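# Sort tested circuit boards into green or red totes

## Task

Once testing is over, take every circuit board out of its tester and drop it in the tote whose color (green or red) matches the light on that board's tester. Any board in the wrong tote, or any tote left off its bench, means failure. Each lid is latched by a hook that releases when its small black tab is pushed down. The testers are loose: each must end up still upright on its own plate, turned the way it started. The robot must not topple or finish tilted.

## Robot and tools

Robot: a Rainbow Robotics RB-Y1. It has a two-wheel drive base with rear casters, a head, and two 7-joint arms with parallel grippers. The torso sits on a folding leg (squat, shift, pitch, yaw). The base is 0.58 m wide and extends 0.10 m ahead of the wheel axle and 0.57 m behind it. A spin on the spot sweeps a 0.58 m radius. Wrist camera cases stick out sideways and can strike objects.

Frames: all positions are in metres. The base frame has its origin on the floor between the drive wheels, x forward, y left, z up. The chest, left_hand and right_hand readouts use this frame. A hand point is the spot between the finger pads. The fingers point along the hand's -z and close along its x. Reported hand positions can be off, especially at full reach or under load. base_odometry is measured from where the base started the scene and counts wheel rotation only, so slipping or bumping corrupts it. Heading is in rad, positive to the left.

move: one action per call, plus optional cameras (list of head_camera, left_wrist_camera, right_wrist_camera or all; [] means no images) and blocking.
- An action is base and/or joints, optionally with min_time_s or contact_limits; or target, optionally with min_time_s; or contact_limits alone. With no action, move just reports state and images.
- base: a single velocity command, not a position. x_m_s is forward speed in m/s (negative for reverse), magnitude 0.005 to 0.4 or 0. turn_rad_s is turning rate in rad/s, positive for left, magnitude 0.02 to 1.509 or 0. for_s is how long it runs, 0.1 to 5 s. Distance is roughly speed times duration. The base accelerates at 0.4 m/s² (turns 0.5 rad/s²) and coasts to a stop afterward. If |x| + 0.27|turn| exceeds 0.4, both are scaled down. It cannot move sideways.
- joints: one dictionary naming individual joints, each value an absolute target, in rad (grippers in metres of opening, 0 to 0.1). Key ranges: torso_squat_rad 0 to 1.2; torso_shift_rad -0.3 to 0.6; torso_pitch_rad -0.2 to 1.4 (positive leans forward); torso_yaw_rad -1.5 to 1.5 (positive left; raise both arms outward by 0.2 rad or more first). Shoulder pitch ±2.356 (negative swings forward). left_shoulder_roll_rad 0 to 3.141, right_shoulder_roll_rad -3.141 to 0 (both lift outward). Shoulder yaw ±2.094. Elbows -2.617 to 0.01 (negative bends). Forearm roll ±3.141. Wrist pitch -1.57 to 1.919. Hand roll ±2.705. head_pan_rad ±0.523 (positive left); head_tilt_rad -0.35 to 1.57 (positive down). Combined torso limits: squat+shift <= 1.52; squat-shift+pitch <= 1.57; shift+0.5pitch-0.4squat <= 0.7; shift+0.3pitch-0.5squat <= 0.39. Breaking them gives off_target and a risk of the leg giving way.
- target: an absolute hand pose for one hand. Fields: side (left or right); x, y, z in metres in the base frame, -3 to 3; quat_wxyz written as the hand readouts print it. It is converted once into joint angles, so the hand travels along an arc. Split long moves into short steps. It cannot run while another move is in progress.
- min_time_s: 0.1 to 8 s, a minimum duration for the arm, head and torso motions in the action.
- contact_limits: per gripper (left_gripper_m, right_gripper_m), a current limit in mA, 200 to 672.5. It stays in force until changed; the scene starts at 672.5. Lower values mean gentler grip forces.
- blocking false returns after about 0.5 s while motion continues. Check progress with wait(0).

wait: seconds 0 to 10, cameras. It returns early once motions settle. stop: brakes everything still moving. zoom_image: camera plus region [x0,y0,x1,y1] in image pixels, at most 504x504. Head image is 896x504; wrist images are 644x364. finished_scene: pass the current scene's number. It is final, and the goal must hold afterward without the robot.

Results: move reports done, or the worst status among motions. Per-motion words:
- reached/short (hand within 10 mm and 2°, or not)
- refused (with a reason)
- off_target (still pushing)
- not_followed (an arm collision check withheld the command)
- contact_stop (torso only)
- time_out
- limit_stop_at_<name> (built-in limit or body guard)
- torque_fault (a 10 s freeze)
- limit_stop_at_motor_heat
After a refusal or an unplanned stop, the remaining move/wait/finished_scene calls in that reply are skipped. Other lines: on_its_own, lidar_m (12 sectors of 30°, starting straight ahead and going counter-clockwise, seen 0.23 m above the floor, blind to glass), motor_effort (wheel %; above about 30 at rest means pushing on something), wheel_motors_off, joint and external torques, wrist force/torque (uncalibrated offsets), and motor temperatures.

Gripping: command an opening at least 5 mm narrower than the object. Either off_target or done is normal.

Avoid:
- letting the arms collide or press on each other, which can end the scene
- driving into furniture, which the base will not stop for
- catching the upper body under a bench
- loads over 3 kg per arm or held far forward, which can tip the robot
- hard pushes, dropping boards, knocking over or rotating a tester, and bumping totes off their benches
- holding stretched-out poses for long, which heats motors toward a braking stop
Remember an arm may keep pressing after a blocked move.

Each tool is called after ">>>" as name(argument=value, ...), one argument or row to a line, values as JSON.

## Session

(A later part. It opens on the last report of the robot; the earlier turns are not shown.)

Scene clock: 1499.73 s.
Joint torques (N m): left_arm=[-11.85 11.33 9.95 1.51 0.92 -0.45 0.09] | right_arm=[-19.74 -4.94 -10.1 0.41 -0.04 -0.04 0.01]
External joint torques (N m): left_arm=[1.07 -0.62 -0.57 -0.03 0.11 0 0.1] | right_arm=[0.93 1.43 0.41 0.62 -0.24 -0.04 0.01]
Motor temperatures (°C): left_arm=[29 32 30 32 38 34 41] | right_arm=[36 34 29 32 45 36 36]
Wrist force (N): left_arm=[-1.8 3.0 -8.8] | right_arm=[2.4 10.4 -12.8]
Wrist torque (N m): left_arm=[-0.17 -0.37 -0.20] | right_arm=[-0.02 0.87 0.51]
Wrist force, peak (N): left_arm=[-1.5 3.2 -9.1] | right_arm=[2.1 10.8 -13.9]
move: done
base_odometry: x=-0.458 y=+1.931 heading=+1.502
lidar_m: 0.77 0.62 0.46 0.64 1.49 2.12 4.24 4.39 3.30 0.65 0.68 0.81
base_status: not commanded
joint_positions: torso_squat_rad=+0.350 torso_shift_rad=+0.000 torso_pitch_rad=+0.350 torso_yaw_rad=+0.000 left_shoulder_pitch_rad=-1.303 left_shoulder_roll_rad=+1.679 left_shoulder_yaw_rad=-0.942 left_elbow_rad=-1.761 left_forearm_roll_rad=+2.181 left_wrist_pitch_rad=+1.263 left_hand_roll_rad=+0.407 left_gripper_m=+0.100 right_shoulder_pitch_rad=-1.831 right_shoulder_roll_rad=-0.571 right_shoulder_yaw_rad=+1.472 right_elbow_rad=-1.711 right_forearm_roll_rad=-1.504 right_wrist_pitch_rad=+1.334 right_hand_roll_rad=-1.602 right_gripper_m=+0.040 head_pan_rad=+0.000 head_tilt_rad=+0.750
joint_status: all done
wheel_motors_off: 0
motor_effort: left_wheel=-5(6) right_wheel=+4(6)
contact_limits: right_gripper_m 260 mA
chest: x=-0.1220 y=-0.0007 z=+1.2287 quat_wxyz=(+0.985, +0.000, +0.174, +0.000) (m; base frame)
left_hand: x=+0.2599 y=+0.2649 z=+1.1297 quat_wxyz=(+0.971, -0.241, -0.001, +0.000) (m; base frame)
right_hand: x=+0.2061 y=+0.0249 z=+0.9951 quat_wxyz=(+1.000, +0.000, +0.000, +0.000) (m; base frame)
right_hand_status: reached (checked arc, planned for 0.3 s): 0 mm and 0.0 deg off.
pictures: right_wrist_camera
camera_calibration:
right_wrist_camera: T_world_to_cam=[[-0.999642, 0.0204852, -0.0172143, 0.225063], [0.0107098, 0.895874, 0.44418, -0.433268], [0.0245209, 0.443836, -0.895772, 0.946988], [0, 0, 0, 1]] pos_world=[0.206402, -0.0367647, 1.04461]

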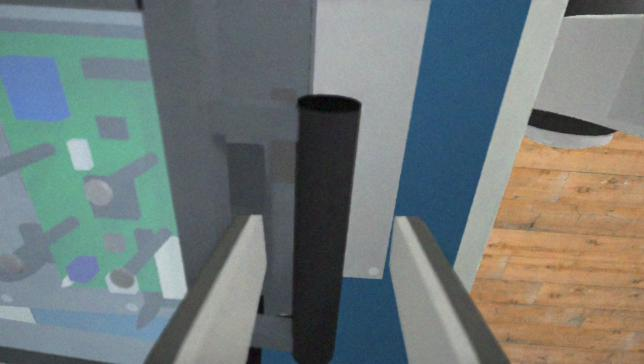

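>>> move(
  target={"side":"right","x":0.207,"y":0.025,"z":0.968,"quat_wxyz":[1,0,0,0]},
  cameras=[],
)

>>> move(
  joints={"right_gripper_m":0.008},
  cameras=[],
)

>>> move(
  target={"side":"right","x":0.210,"y":0.025,"z":0.985,"quat_wxyz":[1,0,0,0]},
  cameras=[],
)

>>> move(
  target={"side":"right","x":0.216,"y":0.025,"z":1.005,"quat_wxyz":[1,0,0,0]},
  cameras=["right_wrist_camera","head_camera"],
)

Scene clock: 1510.40 s.
Joint torques (N m): left_arm=[-11.63 11.38 9.9 1.6 0.89 -0.42 0.04] | right_arm=[-19.59 -4.52 -10.02 -0.21 -0.01 -0.04 0.31]
External joint torques (N m): left_arm=[1.28 -0.57 -0.62 0.05 0.08 0.02 0.05] | right_arm=[1.1 1.56 0.32 0.34 -0.21 -0.05 0.31]
Motor temperatures (°C): left_arm=[29 32 30 32 38 34 41] | right_arm=[36 34 29 32 45 36 36]
Wrist force (N): left_arm=[-1.9 2.9 -8.8] | right_arm=[2.2 10.5 -12.6]
Wrist torque (N m): left_arm=[-0.15 -0.39 -0.20] | right_arm=[-0.02 0.83 0.52]
Wrist force, peak (N): left_arm=[-1.8 2.9 -9.3] | right_arm=[1.8 11.0 -14.1]
move: done
base_odometry: x=-0.458 y=+1.931 heading=+1.502
lidar_m: 0.79 0.62 0.47 0.64 1.50 2.12 4.24 4.38 3.31 0.66 0.68 0.81
base_status: not commanded
joint_positions: torso_squat_rad=+0.350 torso_shift_rad=+0.000 torso_pitch_rad=+0.350 torso_yaw_rad=+0.000 left_shoulder_pitch_rad=-1.303 left_shoulder_roll_rad=+1.679 left_shoulder_yaw_rad=-0.942 left_elbow_rad=-1.761 left_forearm_roll_rad=+2.181 left_wrist_pitch_rad=+1.263 left_hand_roll_rad=+0.407 left_gripper_m=+0.100 right_shoulder_pitch_rad=-1.787 right_shoulder_roll_rad=-0.541 right_shoulder_yaw_rad=+1.510 right_elbow_rad=-1.672 right_forearm_roll_rad=-1.456 right_wrist_pitch_rad=+1.292 right_hand_roll_rad=-1.592 right_gripper_m=+0.040 head_pan_rad=+0.000 head_tilt_rad=+0.750
joint_status: all done
wheel_motors_off: 0
motor_effort: left_wheel=-6(7) right_wheel=+4(6)
contact_limits: right_gripper_m 260 mA
chest: x=-0.1220 y=-0.0008 z=+1.2287 quat_wxyz=(+0.985, +0.000, +0.174, +0.000) (m; base frame)
left_hand: x=+0.2599 y=+0.2649 z=+1.1297 quat_wxyz=(+0.971, -0.241, -0.001, +0.000) (m; base frame)
right_hand: x=+0.2071 y=+0.0249 z=+0.9681 quat_wxyz=(+1.000, +0.000, +0.000, +0.000) (m; base frame)
right_hand_status: reached (checked arc, planned for 0.2 s): 0 mm and 0.0 deg off.
pictures: none
No camera images: "cameras" was empty.

Scene clock: 1511.23 s.
Joint torques (N m): left_arm=[-11.75 11.23 10 1.69 0.96 -0.43 0] | right_arm=[-19.21 -4.3 -10.05 -1.75 -0.92 -0.19 0.15]
External joint torques (N m): left_arm=[1.17 -0.72 -0.52 0.15 0.15 0.01 0.01] | right_arm=[1.48 1.78 0.3 -1.2 -1.12 -0.2 0.15]
Motor temperatures (°C): left_arm=[29 32 30 32 38 34 41] | right_arm=[36 34 29 32 45 36 36]
Wrist force (N): left_arm=[-1.6 3.0 -8.9] | right_arm=[7.1 8.9 -15.8]
Wrist torque (N m): left_arm=[-0.18 -0.35 -0.20] | right_arm=[-0.07 0.88 0.24]
Wrist force, peak (N): left_arm=[-1.6 2.9 -9.4] | right_arm=[13.1 12.1 -17.1]
move: off_target
base_odometry: x=-0.458 y=+1.931 heading=+1.502
lidar_m: 0.79 0.62 0.47 0.64 1.50 2.11 4.23 4.38 3.29 0.66 0.68 0.81
base_status: not commanded
joint_positions: torso_squat_rad=+0.350 torso_shift_rad=+0.000 torso_pitch_rad=+0.350 torso_yaw_rad=+0.000 left_shoulder_pitch_rad=-1.303 left_shoulder_roll_rad=+1.679 left_shoulder_yaw_rad=-0.942 left_elbow_rad=-1.761 left_forearm_roll_rad=+2.181 left_wrist_pitch_rad=+1.263 left_hand_roll_rad=+0.407 left_gripper_m=+0.100 right_shoulder_pitch_rad=-1.787 right_shoulder_roll_rad=-0.541 right_shoulder_yaw_rad=+1.510 right_elbow_rad=-1.672 right_forearm_roll_rad=-1.456 right_wrist_pitch_rad=+1.292 right_hand_roll_rad=-1.592 right_gripper_m=+0.016 head_pan_rad=+0.000 head_tilt_rad=+0.750
joint_status: right_gripper_m off_target (ended at +0.016, target +0.008)
wheel_motors_off: 0
motor_effort: left_wheel=-5(7) right_wheel=+4(5)
contact_limits: right_gripper_m 260 mA
chest: x=-0.1219 y=-0.0008 z=+1.2287 quat_wxyz=(+0.985, +0.000, +0.174, +0.000) (m; base frame)
left_hand: x=+0.2600 y=+0.2649 z=+1.1296 quat_wxyz=(+0.971, -0.241, -0.001, +0.000) (m; base frame)
right_hand: x=+0.2074 y=+0.0248 z=+0.9681 quat_wxyz=(+1.000, +0.000, +0.000, +0.000) (m; base frame)
pictures: none
No camera images: "cameras" was empty.

Scene clock: 1511.80 s.
Joint torques (N m): left_arm=[-11.99 11.43 9.99 1.49 0.95 -0.41 -0.01] | right_arm=[-20.04 -5.95 -11.69 -0.39 0.31 -0.29 0.36]
External joint torques (N m): left_arm=[0.93 -0.52 -0.52 -0.05 0.14 0.04 -0.01] | right_arm=[0.75 0.34 -1.24 -0.07 0.12 -0.29 0.36]
Motor temperatures (°C): left_arm=[29 32 30 32 38 34 41] | right_arm=[36 34 29 32 45 36 36]
Wrist force (N): left_arm=[-1.9 2.8 -8.9] | right_arm=[2.8 10.8 -17.2]
Wrist torque (N m): left_arm=[-0.16 -0.38 -0.20] | right_arm=[-0.13 0.93 0.25]
Wrist force, peak (N): left_arm=[-1.5 3.2 -9.2] | right_arm=[9.8 12.9 -20.4]
move: done
base_odometry: x=-0.458 y=+1.931 heading=+1.502
lidar_m: 0.78 0.62 0.47 0.64 1.50 2.11 4.24 4.39 3.30 0.66 0.68 0.81
base_status: not commanded
joint_positions: torso_squat_rad=+0.350 torso_shift_rad=+0.000 torso_pitch_rad=+0.350 torso_yaw_rad=+0.000 left_shoulder_pitch_rad=-1.303 left_shoulder_roll_rad=+1.679 left_shoulder_yaw_rad=-0.942 left_elbow_rad=-1.761 left_forearm_roll_rad=+2.181 left_wrist_pitch_rad=+1.263 left_hand_roll_rad=+0.407 left_gripper_m=+0.100 right_shoulder_pitch_rad=-1.814 right_shoulder_roll_rad=-0.557 right_shoulder_yaw_rad=+1.486 right_elbow_rad=-1.682 right_forearm_roll_rad=-1.488 right_wrist_pitch_rad=+1.317 right_hand_roll_rad=-1.584 right_gripper_m=+0.016 head_pan_rad=+0.000 head_tilt_rad=+0.750
joint_status: all done
wheel_motors_off: 0
motor_effort: left_wheel=-4(7) right_wheel=+5(6)
contact_limits: right_gripper_m 260 mA
chest: x=-0.1220 y=-0.0008 z=+1.2287 quat_wxyz=(+0.985, +0.000, +0.174, +0.000) (m; base frame)
left_hand: x=+0.2599 y=+0.2649 z=+1.1297 quat_wxyz=(+0.971, -0.241, -0.001, +0.000) (m; base frame)
right_hand: x=+0.2099 y=+0.0252 z=+0.9844 quat_wxyz=(+1.000, +0.000, +0.000, +0.000) (m; base frame)
right_hand_status: reached (checked arc, planned for 0.2 s): 1 mm and 0.0 deg off.
pictures: none
No camera images: "cameras" was empty.

Scene clock: 1512.47 s.
Joint torques (N m): left_arm=[-12.12 11.45 9.98 1.5 0.93 -0.48 0.09] | right_arm=[-20.34 -7.82 -11.42 0.64 0.53 0.05 0.52]
External joint torques (N m): left_arm=[0.8 -0.5 -0.54 -0.05 0.12 -0.04 0.1] | right_arm=[0.64 -1.26 -0.83 0.66 0.32 0.07 0.52]
Motor temperatures (°C): left_arm=[29 32 30 32 38 34 41] | right_arm=[36 34 29 32 45 36 36]
Wrist force (N): left_arm=[-1.6 2.8 -8.9] | right_arm=[-0.8 11.6 -12.8]
Wrist torque (N m): left_arm=[-0.15 -0.37 -0.20] | right_arm=[-0.14 0.93 0.23]
Wrist force, peak (N): left_arm=[-1.7 2.8 -9.3] | right_arm=[1.9 14.7 -19.1]
move: done
base_odometry: x=-0.459 y=+1.931 heading=+1.502
lidar_m: 0.78 0.62 0.47 0.65 1.50 2.11 4.23 4.38 3.30 0.66 0.68 0.81
base_status: not commanded
joint_positions: torso_squat_rad=+0.350 torso_shift_rad=+0.000 torso_pitch_rad=+0.350 torso_yaw_rad=+0.000 left_shoulder_pitch_rad=-1.303 left_shoulder_roll_rad=+1.679 left_shoulder_yaw_rad=-0.942 left_elbow_rad=-1.761 left_forearm_roll_rad=+2.181 left_wrist_pitch_rad=+1.263 left_hand_roll_rad=+0.407 left_gripper_m=+0.100 right_shoulder_pitch_rad=-1.846 right_shoulder_roll_rad=-0.575 right_shoulder_yaw_rad=+1.457 right_elbow_rad=-1.679 right_forearm_roll_rad=-1.530 right_wrist_pitch_rad=+1.348 right_hand_roll_rad=-1.564 right_gripper_m=+0.016 head_pan_rad=+0.000 head_tilt_rad=+0.750
joint_status: all done
wheel_motors_off: 0
motor_effort: left_wheel=-4(5) right_wheel=+6(7)
contact_limits: right_gripper_m 260 mA
chest: x=-0.1220 y=-0.0007 z=+1.2287 quat_wxyz=(+0.985, +0.000, +0.174, +0.000) (m; base frame)
left_hand: x=+0.2599 y=+0.2649 z=+1.1297 quat_wxyz=(+0.971, -0.241, -0.001, +0.000) (m; base frame)
right_hand: x=+0.2155 y=+0.0255 z=+1.0043 quat_wxyz=(+1.000, +0.001, +0.000, +0.001) (m; base frame)
right_hand_status: reached (checked arc, planned for 0.2 s): 1 mm and 0.1 deg off.
pictures: head_camera, right_wrist_camera
camera_calibration:
head_camera: T_world_to_cam=[[0.0365929, -0.998752, 0.0339854, -0.0492274], [-0.871695, -0.048531, -0.487639, 0.717493], [0.48868, -0.0117808, -0.872384, 1.18426], [0, 0, 0, 1]] pos_world=[0.0485107, -0.000393731, 1.38468]
right_wrist_camera: T_world_to_cam=[[-0.999669, 0.0191538, -0.0171571, 0.234609], [0.00952092, 0.895496, 0.444968, -0.438517], [0.023887, 0.444658, -0.895382, 0.954432], [0, 0, 0, 1]] pos_world=[0.215908, -0.0361998, 1.05373]

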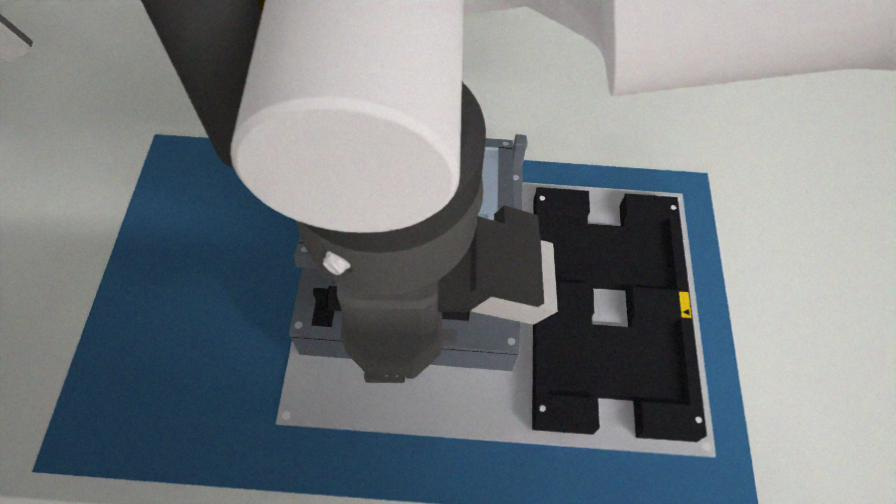

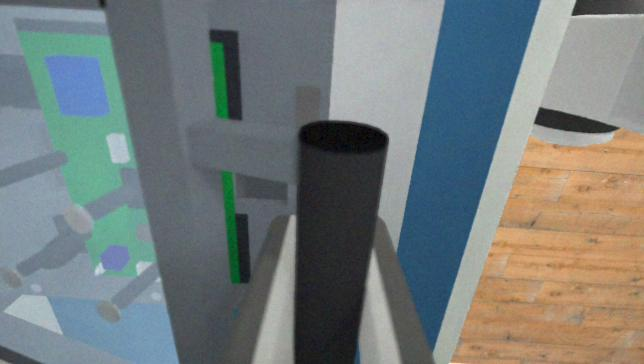

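>>> move(
  target={"side":"right","x":0.226,"y":0.025,"z":1.027,"quat_wxyz":[1,0,0,0]},
  cameras=[],
)

>>> move(
  target={"side":"right","x":0.239,"y":0.025,"z":1.046,"quat_wxyz":[1,0,0,0]},
  cameras=["right_wrist_camera"],
)

Scene clock: 1517.47 s.
Joint torques (N m): left_arm=[-11.81 11.31 9.77 1.61 0.84 -0.48 0.05] | right_arm=[-21.43 -8.95 -10.88 2.48 2.02 0 0.32]
External joint torques (N m): left_arm=[1.11 -0.64 -0.75 0.06 0.03 -0.04 0.05] | right_arm=[-0.15 -2.08 -0.24 2.14 1.81 0.01 0.32]
Motor temperatures (°C): left_arm=[29 32 30 32 38 34 41] | right_arm=[36 34 29 32 45 36 36]
Wrist force (N): left_arm=[-1.6 2.7 -9.0] | right_arm=[-6.6 12.0 -11.3]
Wrist torque (N m): left_arm=[-0.15 -0.36 -0.21] | right_arm=[-0.15 1.00 0.25]
Wrist force, peak (N): left_arm=[-2.1 2.7 -9.3] | right_arm=[1.2 14.5 -18.6]
move: done
base_odometry: x=-0.459 y=+1.931 heading=+1.502
lidar_m: 0.78 0.62 0.47 0.64 1.50 2.11 4.23 4.38 3.29 0.66 0.68 0.81
base_status: not commanded
joint_positions: torso_squat_rad=+0.350 torso_shift_rad=+0.000 torso_pitch_rad=+0.350 torso_yaw_rad=+0.000 left_shoulder_pitch_rad=-1.303 left_shoulder_roll_rad=+1.679 left_shoulder_yaw_rad=-0.942 left_elbow_rad=-1.761 left_forearm_roll_rad=+2.181 left_wrist_pitch_rad=+1.263 left_hand_roll_rad=+0.407 left_gripper_m=+0.100 right_shoulder_pitch_rad=-1.881 right_shoulder_roll_rad=-0.592 right_shoulder_yaw_rad=+1.424 right_elbow_rad=-1.655 right_forearm_roll_rad=-1.577 right_wrist_pitch_rad=+1.383 right_hand_roll_rad=-1.526 right_gripper_m=+0.016 head_pan_rad=+0.000 head_tilt_rad=+0.750
joint_status: all done
wheel_motors_off: 0
motor_effort: left_wheel=-5(5) right_wheel=+7(7)
contact_limits: right_gripper_m 260 mA
chest: x=-0.1220 y=-0.0007 z=+1.2287 quat_wxyz=(+0.985, +0.000, +0.174, +0.000) (m; base frame)
left_hand: x=+0.2598 y=+0.2649 z=+1.1297 quat_wxyz=(+0.971, -0.241, -0.001, +0.000) (m; base frame)
right_hand: x=+0.2248 y=+0.0257 z=+1.0264 quat_wxyz=(+1.000, +0.001, +0.000, +0.001) (m; base frame)
right_hand_status: reached (checked arc, planned for 0.2 s): 1 mm and 0.2 deg off.
pictures: none
No camera images: "cameras" was empty.

Scene clock: 1518.03 s.
Joint torques (N m): left_arm=[-11.84 11.18 9.94 1.71 0.94 -0.39 0.04] | right_arm=[-21.74 -9.49 -10.83 2.25 1.27 -0.55 0.24]
External joint torques (N m): left_arm=[1.08 -0.76 -0.58 0.17 0.13 0.05 0.05] | right_arm=[-0.05 -2.31 -0.22 1.6 1.06 -0.54 0.24]
Motor temperatures (°C): left_arm=[29 32 30 32 38 34 41] | right_arm=[36 34 29 32 45 36 36]
Wrist force (N): left_arm=[-1.9 2.8 -9.1] | right_arm=[-1.3 9.8 -15.7]
Wrist torque (N m): left_arm=[-0.18 -0.39 -0.20] | right_arm=[-0.15 0.97 0.25]
Wrist force, peak (N): left_arm=[-1.6 3.1 -9.1] | right_arm=[-3.2 12.8 -17.6]
move: done
base_odometry: x=-0.459 y=+1.931 heading=+1.502
lidar_m: 0.78 0.62 0.47 0.65 1.51 2.12 4.24 4.39 3.30 0.65 0.68 0.81
base_status: not commanded
joint_positions: torso_squat_rad=+0.350 torso_shift_rad=+0.000 torso_pitch_rad=+0.350 torso_yaw_rad=+0.000 left_shoulder_pitch_rad=-1.303 left_shoulder_roll_rad=+1.679 left_shoulder_yaw_rad=-0.942 left_elbow_rad=-1.761 left_forearm_roll_rad=+2.181 left_wrist_pitch_rad=+1.263 left_hand_roll_rad=+0.407 left_gripper_m=+0.100 right_shoulder_pitch_rad=-1.911 right_shoulder_roll_rad=-0.601 right_shoulder_yaw_rad=+1.397 right_elbow_rad=-1.608 right_forearm_roll_rad=-1.618 right_wrist_pitch_rad=+1.416 right_hand_roll_rad=-1.476 right_gripper_m=+0.016 head_pan_rad=+0.000 head_tilt_rad=+0.750
joint_status: all done
wheel_motors_off: 0
motor_effort: left_wheel=-4(5) right_wheel=+6(7)
contact_limits: right_gripper_m 260 mA
chest: x=-0.1221 y=-0.0007 z=+1.2288 quat_wxyz=(+0.985, +0.000, +0.174, +0.000) (m; base frame)
left_hand: x=+0.2598 y=+0.2649 z=+1.1297 quat_wxyz=(+0.971, -0.241, -0.001, +0.000) (m; base frame)
right_hand: x=+0.2377 y=+0.0254 z=+1.0458 quat_wxyz=(+1.000, +0.002, +0.000, +0.000) (m; base frame)
right_hand_status: reached (checked arc, planned for 0.3 s): 1 mm and 0.2 deg off.
pictures: right_wrist_camera
camera_calibration:
right_wrist_camera: T_world_to_cam=[[-0.999657, 0.0194804, -0.0175031, 0.257889], [0.00960405, 0.894479, 0.447007, -0.459278], [0.024364, 0.446685, -0.894359, 0.989852], [0, 0, 0, 1]] pos_world=[0.238095, -0.0363612, 1.0951]

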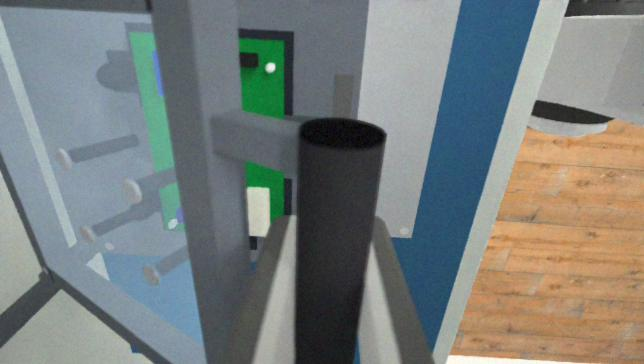

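>>> move(
  target={"side":"right","x":0.253,"y":0.025,"z":1.066,"quat_wxyz":[1,0,0,0]},
  cameras=[],
)

>>> move(
  target={"side":"right","x":0.270,"y":0.025,"z":1.082,"quat_wxyz":[1,0,0,0]},
  cameras=["right_wrist_camera"],
)

Scene clock: 1525.10 s.
Joint torques (N m): left_arm=[-12.09 11.06 9.97 1.62 0.92 -0.49 0.06] | right_arm=[-21.32 -9.17 -9.74 4.67 3.99 -1.62 0.29]
External joint torques (N m): left_arm=[0.82 -0.88 -0.55 0.07 0.11 -0.05 0.07] | right_arm=[0.85 -1.65 0.73 3.72 3.74 -1.6 0.29]
Motor temperatures (°C): left_arm=[29 32 30 32 38 34 41] | right_arm=[36 34 29 32 45 36 36]
Wrist force (N): left_arm=[-1.7 2.8 -8.7] | right_arm=[-16.5 6.6 -2.3]
Wrist torque (N m): left_arm=[-0.14 -0.38 -0.21] | right_arm=[-0.15 1.07 0.24]
Wrist force, peak (N): left_arm=[-1.5 2.9 -9.4] | right_arm=[0.9 11.8 -19.2]
move: done
base_odometry: x=-0.459 y=+1.931 heading=+1.502
lidar_m: 0.78 0.62 0.47 0.65 1.50 2.12 4.23 4.39 3.29 0.66 0.68 0.81
base_status: not commanded
joint_positions: torso_squat_rad=+0.350 torso_shift_rad=+0.000 torso_pitch_rad=+0.349 torso_yaw_rad=+0.000 left_shoulder_pitch_rad=-1.303 left_shoulder_roll_rad=+1.679 left_shoulder_yaw_rad=-0.942 left_elbow_rad=-1.761 left_forearm_roll_rad=+2.181 left_wrist_pitch_rad=+1.263 left_hand_roll_rad=+0.407 left_gripper_m=+0.100 right_shoulder_pitch_rad=-1.944 right_shoulder_roll_rad=-0.601 right_shoulder_yaw_rad=+1.372 right_elbow_rad=-1.538 right_forearm_roll_rad=-1.659 right_wrist_pitch_rad=+1.457 right_hand_roll_rad=-1.413 right_gripper_m=+0.016 head_pan_rad=+0.000 head_tilt_rad=+0.750
joint_status: all done
wheel_motors_off: 0
motor_effort: left_wheel=-3(5) right_wheel=+8(9)
contact_limits: right_gripper_m 260 mA
chest: x=-0.1223 y=-0.0007 z=+1.2288 quat_wxyz=(+0.985, +0.000, +0.174, +0.000) (m; base frame)
left_hand: x=+0.2596 y=+0.2649 z=+1.1299 quat_wxyz=(+0.971, -0.241, -0.001, +0.000) (m; base frame)
right_hand: x=+0.2522 y=+0.0252 z=+1.0661 quat_wxyz=(+1.000, +0.000, +0.000, +0.001) (m; base frame)
right_hand_status: reached (checked arc, planned for 0.3 s): 1 mm and 0.1 deg off.
pictures: none
No camera images: "cameras" was empty.

Scene clock: 1525.80 s.
Joint torques (N m): left_arm=[-12.06 11.21 10.04 1.62 1.04 -0.48 0.05] | right_arm=[-20.88 -8.13 -9.07 4.62 3.86 -2.26 0.3]
External joint torques (N m): left_arm=[0.86 -0.73 -0.48 0.07 0.23 -0.04 0.06] | right_arm=[1.85 -0.28 1.24 3.47 3.62 -2.22 0.3]
Motor temperatures (°C): left_arm=[29 32 30 32 38 34 41] | right_arm=[36 34 29 32 45 36 36]
Wrist force (N): left_arm=[-1.9 3.0 -9.0] | right_arm=[-16.1 5.8 -0.1]
Wrist torque (N m): left_arm=[-0.18 -0.39 -0.20] | right_arm=[-0.23 1.17 0.19]
Wrist force, peak (N): left_arm=[-1.3 3.3 -9.1] | right_arm=[-20.6 5.4 3.1]
move: done
base_odometry: x=-0.459 y=+1.931 heading=+1.502
lidar_m: 0.79 0.62 0.47 0.65 1.51 2.11 4.24 4.38 3.29 0.64 0.69 0.81
base_status: not commanded
joint_positions: torso_squat_rad=+0.350 torso_shift_rad=+0.000 torso_pitch_rad=+0.349 torso_yaw_rad=+0.000 left_shoulder_pitch_rad=-1.303 left_shoulder_roll_rad=+1.679 left_shoulder_yaw_rad=-0.942 left_elbow_rad=-1.761 left_forearm_roll_rad=+2.181 left_wrist_pitch_rad=+1.263 left_hand_roll_rad=+0.407 left_gripper_m=+0.100 right_shoulder_pitch_rad=-1.970 right_shoulder_roll_rad=-0.591 right_shoulder_yaw_rad=+1.354 right_elbow_rad=-1.447 right_forearm_roll_rad=-1.687 right_wrist_pitch_rad=+1.491 right_hand_roll_rad=-1.340 right_gripper_m=+0.016 head_pan_rad=+0.000 head_tilt_rad=+0.750
joint_status: all done
wheel_motors_off: 0
motor_effort: left_wheel=-4(5) right_wheel=+7(10)
contact_limits: right_gripper_m 260 mA
chest: x=-0.1224 y=-0.0008 z=+1.2288 quat_wxyz=(+0.985, +0.000, +0.174, +0.000) (m; base frame)
left_hand: x=+0.2595 y=+0.2649 z=+1.1300 quat_wxyz=(+0.971, -0.241, -0.001, +0.000) (m; base frame)
right_hand: x=+0.2695 y=+0.0251 z=+1.0822 quat_wxyz=(+1.000, +0.000, +0.000, +0.000) (m; base frame)
right_hand_status: reached (checked arc, planned for 0.3 s): 1 mm and 0.1 deg off.
pictures: right_wrist_camera
camera_calibration:
right_wrist_camera: T_world_to_cam=[[-0.999679, 0.0193906, -0.0163359, 0.289026], [0.0101182, 0.89587, 0.444202, -0.472747], [0.0232481, 0.443894, -0.895778, 1.02372], [0, 0, 0, 1]] pos_world=[0.269917, -0.0365058, 1.13174]

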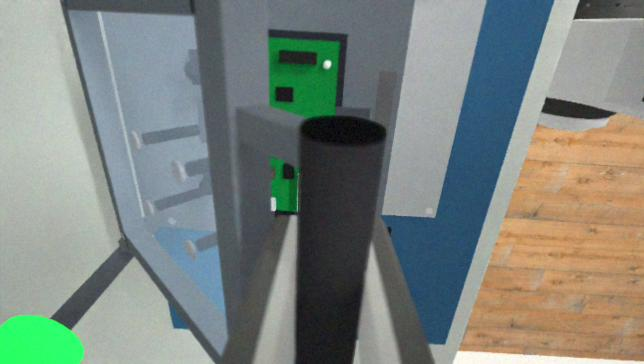

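>>> move(
  target={"side":"right","x":0.267,"y":0.025,"z":1.086,"quat_wxyz":[1,0,0,0]},
  cameras=[],
)

>>> move(
  target={"side":"right","x":0.285,"y":0.025,"z":1.099,"quat_wxyz":[1,0,0,0]},
  cameras=["right_wrist_camera"],
)

Scene clock: 1531.67 s.
Joint torques (N m): left_arm=[-11.89 11.52 10.13 1.57 0.88 -0.47 0.05] | right_arm=[-21.74 -8.8 -10.03 2.24 1.06 -0.36 0.24]
External joint torques (N m): left_arm=[1.03 -0.43 -0.39 0.02 0.07 -0.03 0.05] | right_arm=[0.9 -0.97 0.31 1.06 0.84 -0.41 0.24]
Motor temperatures (°C): left_arm=[29 32 30 32 38 34 41] | right_arm=[36 34 29 32 45 36 36]
Wrist force (N): left_arm=[-1.7 2.8 -9.0] | right_arm=[-0.2 11.4 -14.2]
Wrist torque (N m): left_arm=[-0.15 -0.37 -0.20] | right_arm=[-0.10 1.00 0.25]
Wrist force, peak (N): left_arm=[-1.7 3.2 -9.2] | right_arm=[3.9 12.1 -14.6]
move: done
base_odometry: x=-0.459 y=+1.931 heading=+1.502
lidar_m: 0.79 0.62 0.47 0.65 1.51 2.12 4.23 4.38 3.30 0.66 0.68 0.81
base_status: not commanded
joint_positions: torso_squat_rad=+0.350 torso_shift_rad=+0.000 torso_pitch_rad=+0.350 torso_yaw_rad=+0.000 left_shoulder_pitch_rad=-1.303 left_shoulder_roll_rad=+1.679 left_shoulder_yaw_rad=-0.942 left_elbow_rad=-1.761 left_forearm_roll_rad=+2.181 left_wrist_pitch_rad=+1.263 left_hand_roll_rad=+0.407 left_gripper_m=+0.100 right_shoulder_pitch_rad=-1.977 right_shoulder_roll_rad=-0.596 right_shoulder_yaw_rad=+1.350 right_elbow_rad=-1.461 right_forearm_roll_rad=-1.692 right_wrist_pitch_rad=+1.496 right_hand_roll_rad=-1.351 right_gripper_m=+0.016 head_pan_rad=+0.000 head_tilt_rad=+0.750
joint_status: all done
wheel_motors_off: 0
motor_effort: left_wheel=-3(5) right_wheel=+6(8)
contact_limits: right_gripper_m 260 mA
chest: x=-0.1221 y=-0.0008 z=+1.2288 quat_wxyz=(+0.985, +0.000, +0.174, +0.000) (m; base frame)
left_hand: x=+0.2598 y=+0.2649 z=+1.1298 quat_wxyz=(+0.971, -0.241, -0.001, +0.000) (m; base frame)
right_hand: x=+0.2670 y=+0.0251 z=+1.0858 quat_wxyz=(+1.000, +0.000, +0.000, +0.000) (m; base frame)
right_hand_status: reached (checked arc, planned for 0.1 s): 0 mm and 0.1 deg off.
pictures: none
No camera images: "cameras" was empty.

Scene clock: 1532.40 s.
Joint torques (N m): left_arm=[-11.97 11.41 10.11 1.64 0.96 -0.45 0.04] | right_arm=[-19.8 -7.69 -8.11 4.16 3.87 -3.15 0.49]
External joint torques (N m): left_arm=[0.95 -0.53 -0.41 0.09 0.15 -0.01 0.05] | right_arm=[3.44 0.47 1.93 2.84 3.65 -3.16 0.49]
Motor temperatures (°C): left_arm=[29 32 30 32 38 34 41] | right_arm=[36 34 29 32 45 36 36]
Wrist force (N): left_arm=[-1.7 2.8 -9.0] | right_arm=[-16.8 3.5 5.1]
Wrist torque (N m): left_arm=[-0.16 -0.37 -0.20] | right_arm=[-0.37 1.32 -0.04]
Wrist force, peak (N): left_arm=[-2.1 3.0 -9.2] | right_arm=[2.6 9.2 -20.2]
move: done
base_odometry: x=-0.459 y=+1.931 heading=+1.502
lidar_m: 0.78 0.61 0.47 0.65 1.50 2.12 4.24 4.39 3.29 0.65 0.69 0.82
base_status: not commanded
joint_positions: torso_squat_rad=+0.350 torso_shift_rad=+0.000 torso_pitch_rad=+0.349 torso_yaw_rad=+0.000 left_shoulder_pitch_rad=-1.303 left_shoulder_roll_rad=+1.679 left_shoulder_yaw_rad=-0.942 left_elbow_rad=-1.761 left_forearm_roll_rad=+2.181 left_wrist_pitch_rad=+1.263 left_hand_roll_rad=+0.407 left_gripper_m=+0.100 right_shoulder_pitch_rad=-2.000 right_shoulder_roll_rad=-0.579 right_shoulder_yaw_rad=+1.337 right_elbow_rad=-1.359 right_forearm_roll_rad=-1.712 right_wrist_pitch_rad=+1.527 right_hand_roll_rad=-1.275 right_gripper_m=+0.015 head_pan_rad=+0.000 head_tilt_rad=+0.750
joint_status: all done
wheel_motors_off: 0
motor_effort: left_wheel=-5(5) right_wheel=+10(10)
contact_limits: right_gripper_m 260 mA
chest: x=-0.1225 y=-0.0008 z=+1.2288 quat_wxyz=(+0.985, +0.001, +0.174, +0.000) (m; base frame)
left_hand: x=+0.2595 y=+0.2648 z=+1.1300 quat_wxyz=(+0.971, -0.240, -0.001, +0.000) (m; base frame)
right_hand: x=+0.2844 y=+0.0251 z=+1.0996 quat_wxyz=(+1.000, +0.000, +0.000, +0.000) (m; base frame)
right_hand_status: reached (checked arc, planned for 0.4 s): 1 mm and 0.0 deg off.
pictures: right_wrist_camera
camera_calibration:
right_wrist_camera: T_world_to_cam=[[-0.99966, 0.0196639, -0.0171119, 0.30507], [0.0100154, 0.895813, 0.444318, -0.480668], [0.024066, 0.443996, -0.895706, 1.03865], [0, 0, 0, 1]] pos_world=[0.284784, -0.036566, 1.14911]

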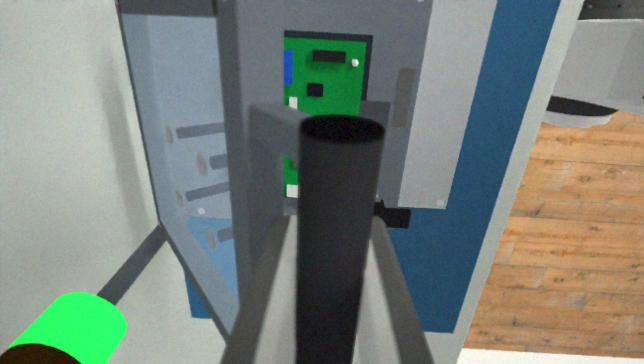

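>>> move(
  target={"side":"right","x":0.266,"y":0.025,"z":1.086,"quat_wxyz":[1,0,0,0]},
  cameras=[],
)

>>> move(
  target={"side":"right","x":0.2377,"y":0.025,"z":1.046,"quat_wxyz":[1,0,0,0]},
  cameras=[],
)

>>> move(
  target={"side":"right","x":0.216,"y":0.025,"z":1.004,"quat_wxyz":[1,0,0,0]},
  cameras=[],
)

>>> move(
  target={"side":"right","x":0.2074,"y":0.025,"z":0.971,"quat_wxyz":[1,0,0,0]},
  cameras=["right_wrist_camera"],
)

>>> move(
  joints={"right_gripper_m":0.04},
  cameras=[],
)

>>> move(
  target={"side":"right","x":0.2074,"y":0.025,"z":1.03,"quat_wxyz":[1,0,0,0]},
  cameras=[],
)

>>> move(
  target={"side":"right","x":0.2,"y":0.0,"z":1.11,"quat_wxyz":[1,0,0,0]},
  cameras=["right_wrist_camera","left_wrist_camera"],
)

Scene clock: 1560.23 s.
Joint torques (N m): left_arm=[-12.29 11.35 9.88 1.66 0.93 -0.52 0.04] | right_arm=[-19.82 -8 -9.51 0.72 0.06 0.6 0.28]
External joint torques (N m): left_arm=[0.63 -0.6 -0.64 0.12 0.12 -0.08 0.04] | right_arm=[2.82 -0.16 0.82 -0.46 -0.12 0.6 0.28]
Motor temperatures (°C): left_arm=[29 32 30 32 38 34 41] | right_arm=[36 34 29 32 46 36 36]
Wrist force (N): left_arm=[-1.9 2.8 -9.1] | right_arm=[4.3 13.4 -14.9]
Wrist torque (N m): left_arm=[-0.15 -0.38 -0.21] | right_arm=[0.11 0.78 0.27]
Wrist force, peak (N): left_arm=[-1.8 3.2 -9.2] | right_arm=[-21.2 4.3 17.7]
move: done
base_odometry: x=-0.459 y=+1.931 heading=+1.502
lidar_m: 0.78 0.63 0.47 0.64 1.50 2.11 4.23 4.38 3.30 0.65 0.68 0.81
base_status: not commanded
joint_positions: torso_squat_rad=+0.350 torso_shift_rad=+0.000 torso_pitch_rad=+0.350 torso_yaw_rad=+0.000 left_shoulder_pitch_rad=-1.303 left_shoulder_roll_rad=+1.679 left_shoulder_yaw_rad=-0.942 left_elbow_rad=-1.761 left_forearm_roll_rad=+2.181 left_wrist_pitch_rad=+1.263 left_hand_roll_rad=+0.407 left_gripper_m=+0.100 right_shoulder_pitch_rad=-1.977 right_shoulder_roll_rad=-0.595 right_shoulder_yaw_rad=+1.349 right_elbow_rad=-1.458 right_forearm_roll_rad=-1.699 right_wrist_pitch_rad=+1.501 right_hand_roll_rad=-1.347 right_gripper_m=+0.016 head_pan_rad=+0.000 head_tilt_rad=+0.750
joint_status: all done
wheel_motors_off: 0
motor_effort: left_wheel=-6(6) right_wheel=+5(9)
contact_limits: right_gripper_m 260 mA
chest: x=-0.1220 y=-0.0008 z=+1.2287 quat_wxyz=(+0.985, +0.000, +0.174, +0.000) (m; base frame)
left_hand: x=+0.2599 y=+0.2649 z=+1.1297 quat_wxyz=(+0.971, -0.240, -0.001, +0.000) (m; base frame)
right_hand: x=+0.2660 y=+0.0250 z=+1.0862 quat_wxyz=(+1.000, -0.001, +0.004, +0.001) (m; base frame)
right_hand_status: reached (checked arc, planned for 0.4 s): 0 mm and 0.5 deg off.
pictures: none
No camera images: "cameras" was empty.

Scene clock: 1561.00 s.
Joint torques (N m): left_arm=[-12.21 11.3 10.09 1.79 0.98 -0.48 -0.01] | right_arm=[-19.28 -8.2 -8.84 1.48 1.02 0.49 0.39]
External joint torques (N m): left_arm=[0.71 -0.65 -0.43 0.24 0.17 -0.04 0] | right_arm=[2.41 -1.01 1.76 0.81 0.81 0.49 0.39]
Motor temperatures (°C): left_arm=[29 32 30 32 38 34 41] | right_arm=[36 34 29 32 46 36 36]
Wrist force (N): left_arm=[-1.5 2.9 -8.9] | right_arm=[-3.4 12.0 -9.2]
Wrist torque (N m): left_arm=[-0.16 -0.35 -0.20] | right_arm=[0.09 0.79 0.26]
Wrist force, peak (N): left_arm=[-1.8 3.0 -9.3] | right_arm=[-21.8 9.1 10.3]
move: done
base_odometry: x=-0.459 y=+1.931 heading=+1.502
lidar_m: 0.78 0.62 0.47 0.64 1.50 2.12 4.23 4.38 3.30 0.65 0.68 0.81
base_status: not commanded
joint_positions: torso_squat_rad=+0.350 torso_shift_rad=+0.000 torso_pitch_rad=+0.350 torso_yaw_rad=+0.000 left_shoulder_pitch_rad=-1.303 left_shoulder_roll_rad=+1.679 left_shoulder_yaw_rad=-0.942 left_elbow_rad=-1.761 left_forearm_roll_rad=+2.181 left_wrist_pitch_rad=+1.263 left_hand_roll_rad=+0.407 left_gripper_m=+0.100 right_shoulder_pitch_rad=-1.914 right_shoulder_roll_rad=-0.600 right_shoulder_yaw_rad=+1.399 right_elbow_rad=-1.607 right_forearm_roll_rad=-1.622 right_wrist_pitch_rad=+1.418 right_hand_roll_rad=-1.475 right_gripper_m=+0.015 head_pan_rad=+0.000 head_tilt_rad=+0.750
joint_status: all done
wheel_motors_off: 0
motor_effort: left_wheel=-5(6) right_wheel=+5(8)
contact_limits: right_gripper_m 260 mA
chest: x=-0.1220 y=-0.0007 z=+1.2287 quat_wxyz=(+0.985, +0.000, +0.174, +0.000) (m; base frame)
left_hand: x=+0.2598 y=+0.2649 z=+1.1297 quat_wxyz=(+0.971, -0.240, -0.001, +0.000) (m; base frame)
right_hand: x=+0.2375 y=+0.0253 z=+1.0463 quat_wxyz=(+1.000, +0.000, +0.000, +0.000) (m; base frame)
right_hand_status: reached (checked arc, planned for 0.4 s): 0 mm and 0.1 deg off.
pictures: none
No camera images: "cameras" was empty.

Scene clock: 1561.93 s.
Joint torques (N m): left_arm=[-12.04 11.16 10.16 1.62 0.97 -0.4 0.1] | right_arm=[-18.91 -2.97 -10.67 -2.16 -1.4 -0.61 0.31]
External joint torques (N m): left_arm=[0.88 -0.8 -0.36 0.07 0.16 0.04 0.1] | right_arm=[2.1 3.61 -0.16 -2.18 -1.61 -0.62 0.31]
Motor temperatures (°C): left_arm=[29 32 30 32 38 34 41] | right_arm=[36 34 29 32 46 36 36]
Wrist force (N): left_arm=[-1.7 2.9 -8.9] | right_arm=[9.1 7.5 -16.8]
Wrist torque (N m): left_arm=[-0.17 -0.37 -0.20] | right_arm=[-0.02 0.78 0.25]
Wrist force, peak (N): left_arm=[-1.6 2.9 -9.3] | right_arm=[11.2 10.0 -19.6]
move: done
base_odometry: x=-0.458 y=+1.931 heading=+1.502
lidar_m: 0.79 0.61 0.47 0.65 1.50 2.12 4.24 4.38 3.30 0.66 0.68 0.81
base_status: not commanded
joint_positions: torso_squat_rad=+0.350 torso_shift_rad=+0.000 torso_pitch_rad=+0.350 torso_yaw_rad=+0.000 left_shoulder_pitch_rad=-1.303 left_shoulder_roll_rad=+1.679 left_shoulder_yaw_rad=-0.942 left_elbow_rad=-1.761 left_forearm_roll_rad=+2.181 left_wrist_pitch_rad=+1.263 left_hand_roll_rad=+0.407 left_gripper_m=+0.100 right_shoulder_pitch_rad=-1.849 right_shoulder_roll_rad=-0.577 right_shoulder_yaw_rad=+1.461 right_elbow_rad=-1.677 right_forearm_roll_rad=-1.532 right_wrist_pitch_rad=+1.346 right_hand_roll_rad=-1.562 right_gripper_m=+0.015 head_pan_rad=+0.000 head_tilt_rad=+0.750
joint_status: all done
wheel_motors_off: 0
motor_effort: left_wheel=-5(7) right_wheel=+6(7)
contact_limits: right_gripper_m 260 mA
chest: x=-0.1218 y=-0.0008 z=+1.2287 quat_wxyz=(+0.985, +0.001, +0.174, +0.000) (m; base frame)
left_hand: x=+0.2600 y=+0.2649 z=+1.1296 quat_wxyz=(+0.971, -0.240, -0.001, +0.000) (m; base frame)
right_hand: x=+0.2167 y=+0.0246 z=+1.0041 quat_wxyz=(+1.000, +0.000, +0.000, -0.001) (m; base frame)
right_hand_status: reached (checked arc, planned for 0.3 s): 1 mm and 0.1 deg off.
pictures: none
No camera images: "cameras" was empty.

Scene clock: 1562.83 s.
Joint torques (N m): left_arm=[-11.94 11.11 10.11 1.66 0.95 -0.42 -0.03] | right_arm=[-18.27 -1.25 -10.53 -2.95 -1.57 -1.01 0.17]
External joint torques (N m): left_arm=[0.97 -0.84 -0.41 0.12 0.15 0.02 -0.02] | right_arm=[2.44 4.89 -0.19 -2.47 -1.77 -1.03 0.17]
Motor temperatures (°C): left_arm=[29 32 30 32 38 34 41] | right_arm=[36 34 29 32 46 36 36]
Wrist force (N): left_arm=[-1.8 3.0 -9.1] | right_arm=[9.7 6.4 -16.8]
Wrist torque (N m): left_arm=[-0.18 -0.37 -0.20] | right_arm=[-0.04 0.73 0.20]
Wrist force, peak (N): left_arm=[-1.9 2.7 -9.3] | right_arm=[12.9 16.0 -13.4]
move: done
base_odometry: x=-0.458 y=+1.931 heading=+1.502
lidar_m: 0.78 0.62 0.47 0.64 1.50 2.11 4.24 4.38 3.29 0.66 0.68 0.82
base_status: not commanded
joint_positions: torso_squat_rad=+0.350 torso_shift_rad=+0.000 torso_pitch_rad=+0.350 torso_yaw_rad=+0.000 left_shoulder_pitch_rad=-1.303 left_shoulder_roll_rad=+1.679 left_shoulder_yaw_rad=-0.942 left_elbow_rad=-1.761 left_forearm_roll_rad=+2.181 left_wrist_pitch_rad=+1.263 left_hand_roll_rad=+0.407 left_gripper_m=+0.100 right_shoulder_pitch_rad=-1.796 right_shoulder_roll_rad=-0.546 right_shoulder_yaw_rad=+1.509 right_elbow_rad=-1.675 right_forearm_roll_rad=-1.464 right_wrist_pitch_rad=+1.294 right_hand_roll_rad=-1.592 right_gripper_m=+0.015 head_pan_rad=+0.000 head_tilt_rad=+0.750
joint_status: all done
wheel_motors_off: 0
motor_effort: left_wheel=-6(8) right_wheel=+4(5)
contact_limits: right_gripper_m 260 mA
chest: x=-0.1218 y=-0.0008 z=+1.2287 quat_wxyz=(+0.985, +0.001, +0.174, +0.000) (m; base frame)
left_hand: x=+0.2600 y=+0.2649 z=+1.1296 quat_wxyz=(+0.971, -0.240, -0.001, +0.000) (m; base frame)
right_hand: x=+0.2082 y=+0.0245 z=+0.9713 quat_wxyz=(+1.000, +0.000, -0.001, -0.001) (m; base frame)
right_hand_status: reached (checked arc, planned for 0.3 s): 1 mm and 0.1 deg off.
pictures: right_wrist_camera
camera_calibration:
right_wrist_camera: T_world_to_cam=[[-0.999591, 0.0218452, -0.0184446, 0.227958], [0.0113954, 0.896087, 0.443733, -0.422092], [0.0262214, 0.443341, -0.895969, 0.925595], [0, 0, 0, 1]] pos_world=[0.208404, -0.0371031, 1.02081]

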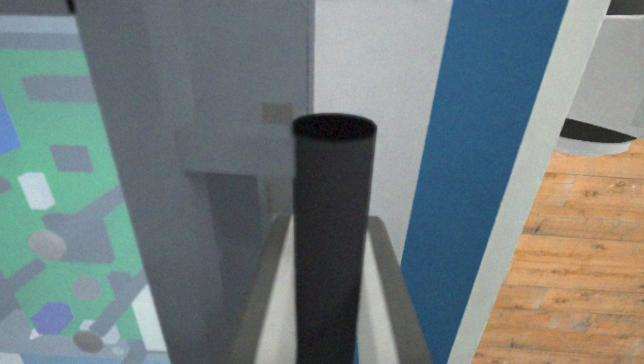

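Scene clock: 1563.60 s.
Joint torques (N m): left_arm=[-11.9 11.14 9.93 1.66 0.97 -0.5 -0.04] | right_arm=[-18.06 -3.7 -10.49 -0.8 -0.29 -0.33 0.24]
External joint torques (N m): left_arm=[1.01 -0.81 -0.58 0.11 0.16 -0.06 -0.04] | right_arm=[2.64 2.44 -0.13 -0.33 -0.49 -0.34 0.24]
Motor temperatures (°C): left_arm=[29 32 30 32 38 34 41] | right_arm=[36 34 29 32 45 36 36]
Wrist force (N): left_arm=[-1.8 2.9 -9.1] | right_arm=[2.5 10.7 -12.9]
Wrist torque (N m): left_arm=[-0.18 -0.38 -0.21] | right_arm=[-0.05 0.89 0.53]
Wrist force, peak (N): left_arm=[-1.8 2.9 -9.2] | right_arm=[8.6 7.5 -15.2]
move: done
base_odometry: x=-0.458 y=+1.931 heading=+1.502
lidar_m: 0.78 0.62 0.47 0.64 1.50 2.11 4.23 4.38 3.29 0.66 0.69 0.81
base_status: not commanded
joint_positions: torso_squat_rad=+0.350 torso_shift_rad=+0.000 torso_pitch_rad=+0.350 torso_yaw_rad=+0.000 left_shoulder_pitch_rad=-1.303 left_shoulder_roll_rad=+1.679 left_shoulder_yaw_rad=-0.942 left_elbow_rad=-1.761 left_forearm_roll_rad=+2.181 left_wrist_pitch_rad=+1.263 left_hand_roll_rad=+0.407 left_gripper_m=+0.100 right_shoulder_pitch_rad=-1.796 right_shoulder_roll_rad=-0.545 right_shoulder_yaw_rad=+1.509 right_elbow_rad=-1.675 right_forearm_roll_rad=-1.464 right_wrist_pitch_rad=+1.294 right_hand_roll_rad=-1.592 right_gripper_m=+0.040 head_pan_rad=+0.000 head_tilt_rad=+0.750
joint_status: all done
wheel_motors_off: 0
motor_effort: left_wheel=-6(9) right_wheel=+5(6)
contact_limits: right_gripper_m 260 mA
chest: x=-0.1219 y=-0.0008 z=+1.2287 quat_wxyz=(+0.985, +0.000, +0.174, +0.000) (m; base frame)
left_hand: x=+0.2599 y=+0.2649 z=+1.1296 quat_wxyz=(+0.971, -0.240, -0.001, +0.000) (m; base frame)
right_hand: x=+0.2077 y=+0.0248 z=+0.9713 quat_wxyz=(+1.000, +0.000, +0.000, +0.000) (m; base frame)
pictures: none
No camera images: "cameras" was empty.

Scene clock: 1564.53 s.
Joint torques (N m): left_arm=[-12.04 11.09 10.1 1.54 0.9 -0.46 0.06] | right_arm=[-17.86 -6.96 -9.95 0.07 0.09 -0.11 0.09]
External joint torques (N m): left_arm=[0.88 -0.86 -0.41 -0.01 0.09 -0.02 0.07] | right_arm=[2.83 -0.23 0.69 -0.26 -0.12 -0.11 0.09]
Motor temperatures (°C): left_arm=[29 32 30 32 38 34 41] | right_arm=[36 34 29 32 45 36 36]
Wrist force (N): left_arm=[-1.8 3.1 -9.0] | right_arm=[2.5 10.5 -13.2]
Wrist torque (N m): left_arm=[-0.20 -0.40 -0.19] | right_arm=[-0.03 0.86 0.54]
Wrist force, peak (N): left_arm=[-1.8 3.0 -9.2] | right_arm=[2.3 11.1 -14.2]
move: done
base_odometry: x=-0.458 y=+1.931 heading=+1.502
lidar_m: 0.78 0.61 0.46 0.65 1.49 2.11 4.24 4.38 3.30 0.65 0.68 0.81
base_status: not commanded
joint_positions: torso_squat_rad=+0.350 torso_shift_rad=+0.000 torso_pitch_rad=+0.350 torso_yaw_rad=+0.000 left_shoulder_pitch_rad=-1.303 left_shoulder_roll_rad=+1.679 left_shoulder_yaw_rad=-0.942 left_elbow_rad=-1.761 left_forearm_roll_rad=+2.181 left_wrist_pitch_rad=+1.263 left_hand_roll_rad=+0.407 left_gripper_m=+0.100 right_shoulder_pitch_rad=-1.892 right_shoulder_roll_rad=-0.604 right_shoulder_yaw_rad=+1.426 right_elbow_rad=-1.734 right_forearm_roll_rad=-1.576 right_wrist_pitch_rad=+1.384 right_hand_roll_rad=-1.597 right_gripper_m=+0.040 head_pan_rad=+0.000 head_tilt_rad=+0.750
joint_status: all done
wheel_motors_off: 0
motor_effort: left_wheel=-6(8) right_wheel=+4(6)
contact_limits: right_gripper_m 260 mA
chest: x=-0.1220 y=-0.0007 z=+1.2287 quat_wxyz=(+0.985, +0.000, +0.174, +0.000) (m; base frame)
left_hand: x=+0.2599 y=+0.2649 z=+1.1297 quat_wxyz=(+0.971, -0.240, -0.001, +0.000) (m; base frame)
right_hand: x=+0.2075 y=+0.0252 z=+1.0301 quat_wxyz=(+1.000, +0.000, +0.000, +0.000) (m; base frame)
right_hand_status: reached (checked arc, planned for 0.4 s): 0 mm and 0.0 deg off.
pictures: none
No camera images: "cameras" was empty.

Scene clock: 1565.50 s.
Joint torques (N m): left_arm=[-12.03 11.15 10.23 1.59 1.01 -0.36 0.03] | right_arm=[-17.15 -6.12 -9.76 1.34 0.22 -0.18 -0.03]
External joint torques (N m): left_arm=[0.89 -0.8 -0.29 0.05 0.2 0.08 0.04] | right_arm=[2.77 0.81 0.8 -0.26 0.01 -0.19 -0.03]
Motor temperatures (°C): left_arm=[29 32 30 32 38 34 41] | right_arm=[36 34 29 32 45 36 36]
Wrist force (N): left_arm=[-1.9 2.9 -8.9] | right_arm=[2.5 10.6 -12.8]
Wrist torque (N m): left_arm=[-0.16 -0.39 -0.22] | right_arm=[-0.03 0.91 0.54]
Wrist force, peak (N): left_arm=[-1.7 2.7 -9.3] | right_arm=[2.6 11.0 -14.2]
move: done
base_odometry: x=-0.459 y=+1.931 heading=+1.502
lidar_m: 0.78 0.62 0.46 0.64 1.50 2.11 4.24 4.38 3.30 0.66 0.68 0.81
base_status: not commanded
joint_positions: torso_squat_rad=+0.350 torso_shift_rad=+0.000 torso_pitch_rad=+0.350 torso_yaw_rad=+0.000 left_shoulder_pitch_rad=-1.303 left_shoulder_roll_rad=+1.679 left_shoulder_yaw_rad=-0.942 left_elbow_rad=-1.761 left_forearm_roll_rad=+2.181 left_wrist_pitch_rad=+1.263 left_hand_roll_rad=+0.407 left_gripper_m=+0.100 right_shoulder_pitch_rad=-2.004 right_shoulder_roll_rad=-0.754 right_shoulder_yaw_rad=+1.311 right_elbow_rad=-1.850 right_forearm_roll_rad=-1.740 right_wrist_pitch_rad=+1.502 right_hand_roll_rad=-1.598 right_gripper_m=+0.040 head_pan_rad=+0.000 head_tilt_rad=+0.750
joint_status: all done
wheel_motors_off: 0
motor_effort: left_wheel=-5(6) right_wheel=+5(6)
contact_limits: right_gripper_m 260 mA
chest: x=-0.1220 y=-0.0008 z=+1.2287 quat_wxyz=(+0.985, +0.000, +0.174, +0.000) (m; base frame)
left_hand: x=+0.2599 y=+0.2649 z=+1.1297 quat_wxyz=(+0.971, -0.240, -0.001, +0.000) (m; base frame)
right_hand: x=+0.2001 y=+0.0001 z=+1.1102 quat_wxyz=(+1.000, +0.000, +0.000, +0.000) (m; base frame)
right_hand_status: reached (checked arc, planned for 0.4 s): 0 mm and 0.0 deg off.
pictures: left_wrist_camera, right_wrist_camera
camera_calibration:
left_wrist_camera: T_world_to_cam=[[0.999837, 0.0078806, -0.0162242, -0.244934], [0.0179018, -0.543425, 0.839267, -0.774522], [-0.0022027, -0.83942, -0.543478, 0.905921], [0, 0, 0, 1]] pos_world=[0.260755, 0.341484, 1.1384]
right_wrist_camera: T_world_to_cam=[[-0.999641, 0.0202772, -0.0175346, 0.221968], [0.0103771, 0.895806, 0.444325, -0.462222], [0.0247173, 0.443983, -0.895694, 1.06116], [0, 0, 0, 1]] pos_world=[0.200455, -0.0615777, 1.15975]

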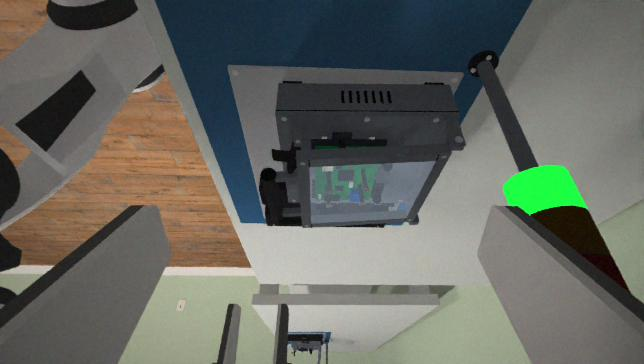

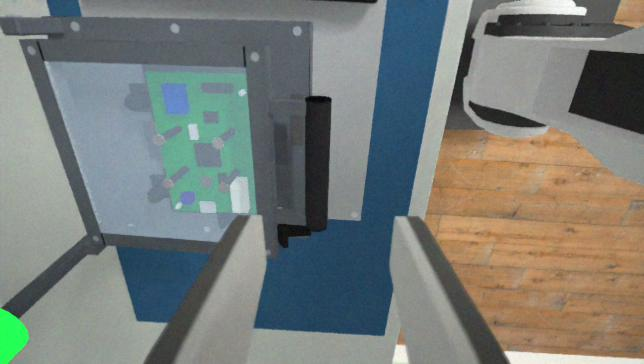

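>>> move(
  base={"x_m_s":0.1,"for_s":0.46},
)

Scene clock: 1593.03 s.
Joint torques (N m): left_arm=[-11.89 11.56 10.14 1.59 0.89 -0.43 0.03] | right_arm=[-18.5 -6.09 -10.29 1.5 -0.02 -0.16 -0.1]
External joint torques (N m): left_arm=[1.03 -0.38 -0.37 0.05 0.09 0.01 0.03] | right_arm=[1.42 0.85 0.27 -0.1 -0.23 -0.16 -0.1]
Motor temperatures (°C): left_arm=[29 32 30 32 38 34 41] | right_arm=[36 34 29 32 45 36 36]
Wrist force (N): left_arm=[-1.7 2.7 -9.2] | right_arm=[2.0 10.1 -13.0]
Wrist torque (N m): left_arm=[-0.14 -0.37 -0.20] | right_arm=[0.00 0.85 0.54]
Wrist force, peak (N): left_arm=[-1.4 2.7 -9.9] | right_arm=[3.1 10.7 -13.4]
move: done
base_odometry: x=-0.455 y=+1.975 heading=+1.494
lidar_m: 0.74 0.62 0.46 0.45 1.49 2.08 4.28 4.45 3.31 0.65 0.68 0.77
base_status: done (sent for 0.47 of 0.47 s)
joint_positions: torso_squat_rad=+0.350 torso_shift_rad=+0.000 torso_pitch_rad=+0.350 torso_yaw_rad=+0.000 left_shoulder_pitch_rad=-1.303 left_shoulder_roll_rad=+1.679 left_shoulder_yaw_rad=-0.942 left_elbow_rad=-1.761 left_forearm_roll_rad=+2.181 left_wrist_pitch_rad=+1.263 left_hand_roll_rad=+0.407 left_gripper_m=+0.100 right_shoulder_pitch_rad=-2.004 right_shoulder_roll_rad=-0.754 right_shoulder_yaw_rad=+1.311 right_elbow_rad=-1.850 right_forearm_roll_rad=-1.740 right_wrist_pitch_rad=+1.502 right_hand_roll_rad=-1.598 right_gripper_m=+0.040 head_pan_rad=+0.000 head_tilt_rad=+0.750
joint_status: not commanded
wheel_motors_off: 0
on_its_own: the wheels pushed hard for 0.1 s: something may have held the robot back, and base_odometry may count slip
motor_effort: left_wheel=+4(17) right_wheel=+28(100)
contact_limits: right_gripper_m 260 mA
chest: x=-0.1220 y=-0.0007 z=+1.2287 quat_wxyz=(+0.985, +0.000, +0.174, +0.000) (m; base frame)
left_hand: x=+0.2599 y=+0.2649 z=+1.1296 quat_wxyz=(+0.971, -0.241, -0.001, +0.000) (m; base frame)
right_hand: x=+0.2001 y=+0.0000 z=+1.1101 quat_wxyz=(+1.000, +0.000, +0.000, +0.000) (m; base frame)
pictures: head_camera, left_wrist_camera, right_wrist_camera
camera_calibration:
head_camera: T_world_to_cam=[[0.0366018, -0.998752, 0.0339792, -0.0492229], [-0.871716, -0.0485352, -0.487601, 0.717465], [0.488642, -0.0117731, -0.872405, 1.18427], [0, 0, 0, 1]] pos_world=[0.0485422, -0.000396594, 1.38467]
left_wrist_camera: T_world_to_cam=[[0.999837, 0.00780801, -0.0162948, -0.244852], [0.0179218, -0.543357, 0.83931, -0.774576], [-0.00230054, -0.839465, -0.543409, 0.905835], [0, 0, 0, 1]] pos_world=[0.260778, 0.341457, 1.13836]
right_wrist_camera: T_world_to_cam=[[-0.999645, 0.0203191, -0.0172563, 0.22164], [0.0105415, 0.895862, 0.444206, -0.462033], [0.0244852, 0.443867, -0.895758, 1.06119], [0, 0, 0, 1]] pos_world=[0.200448, -0.0616108, 1.15963]

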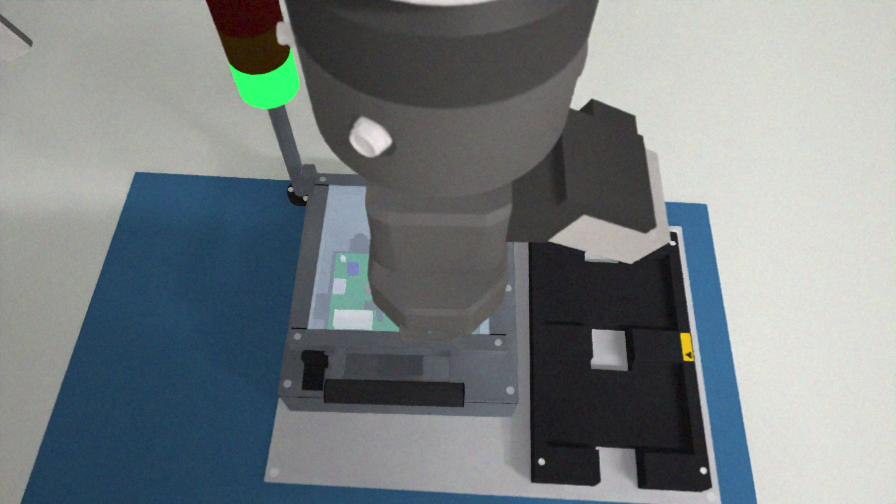

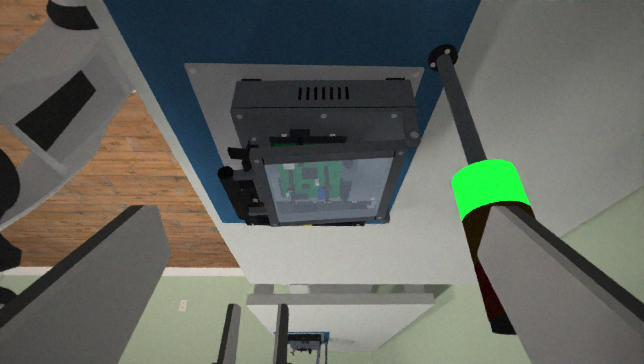

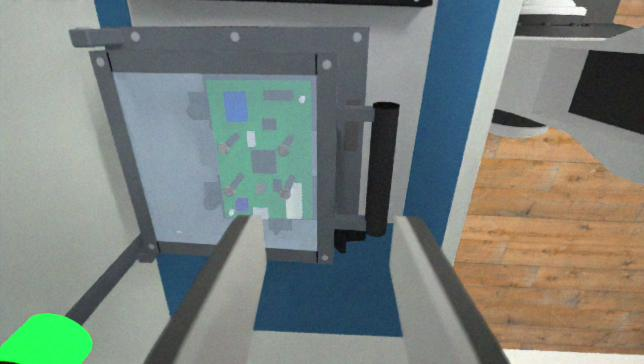

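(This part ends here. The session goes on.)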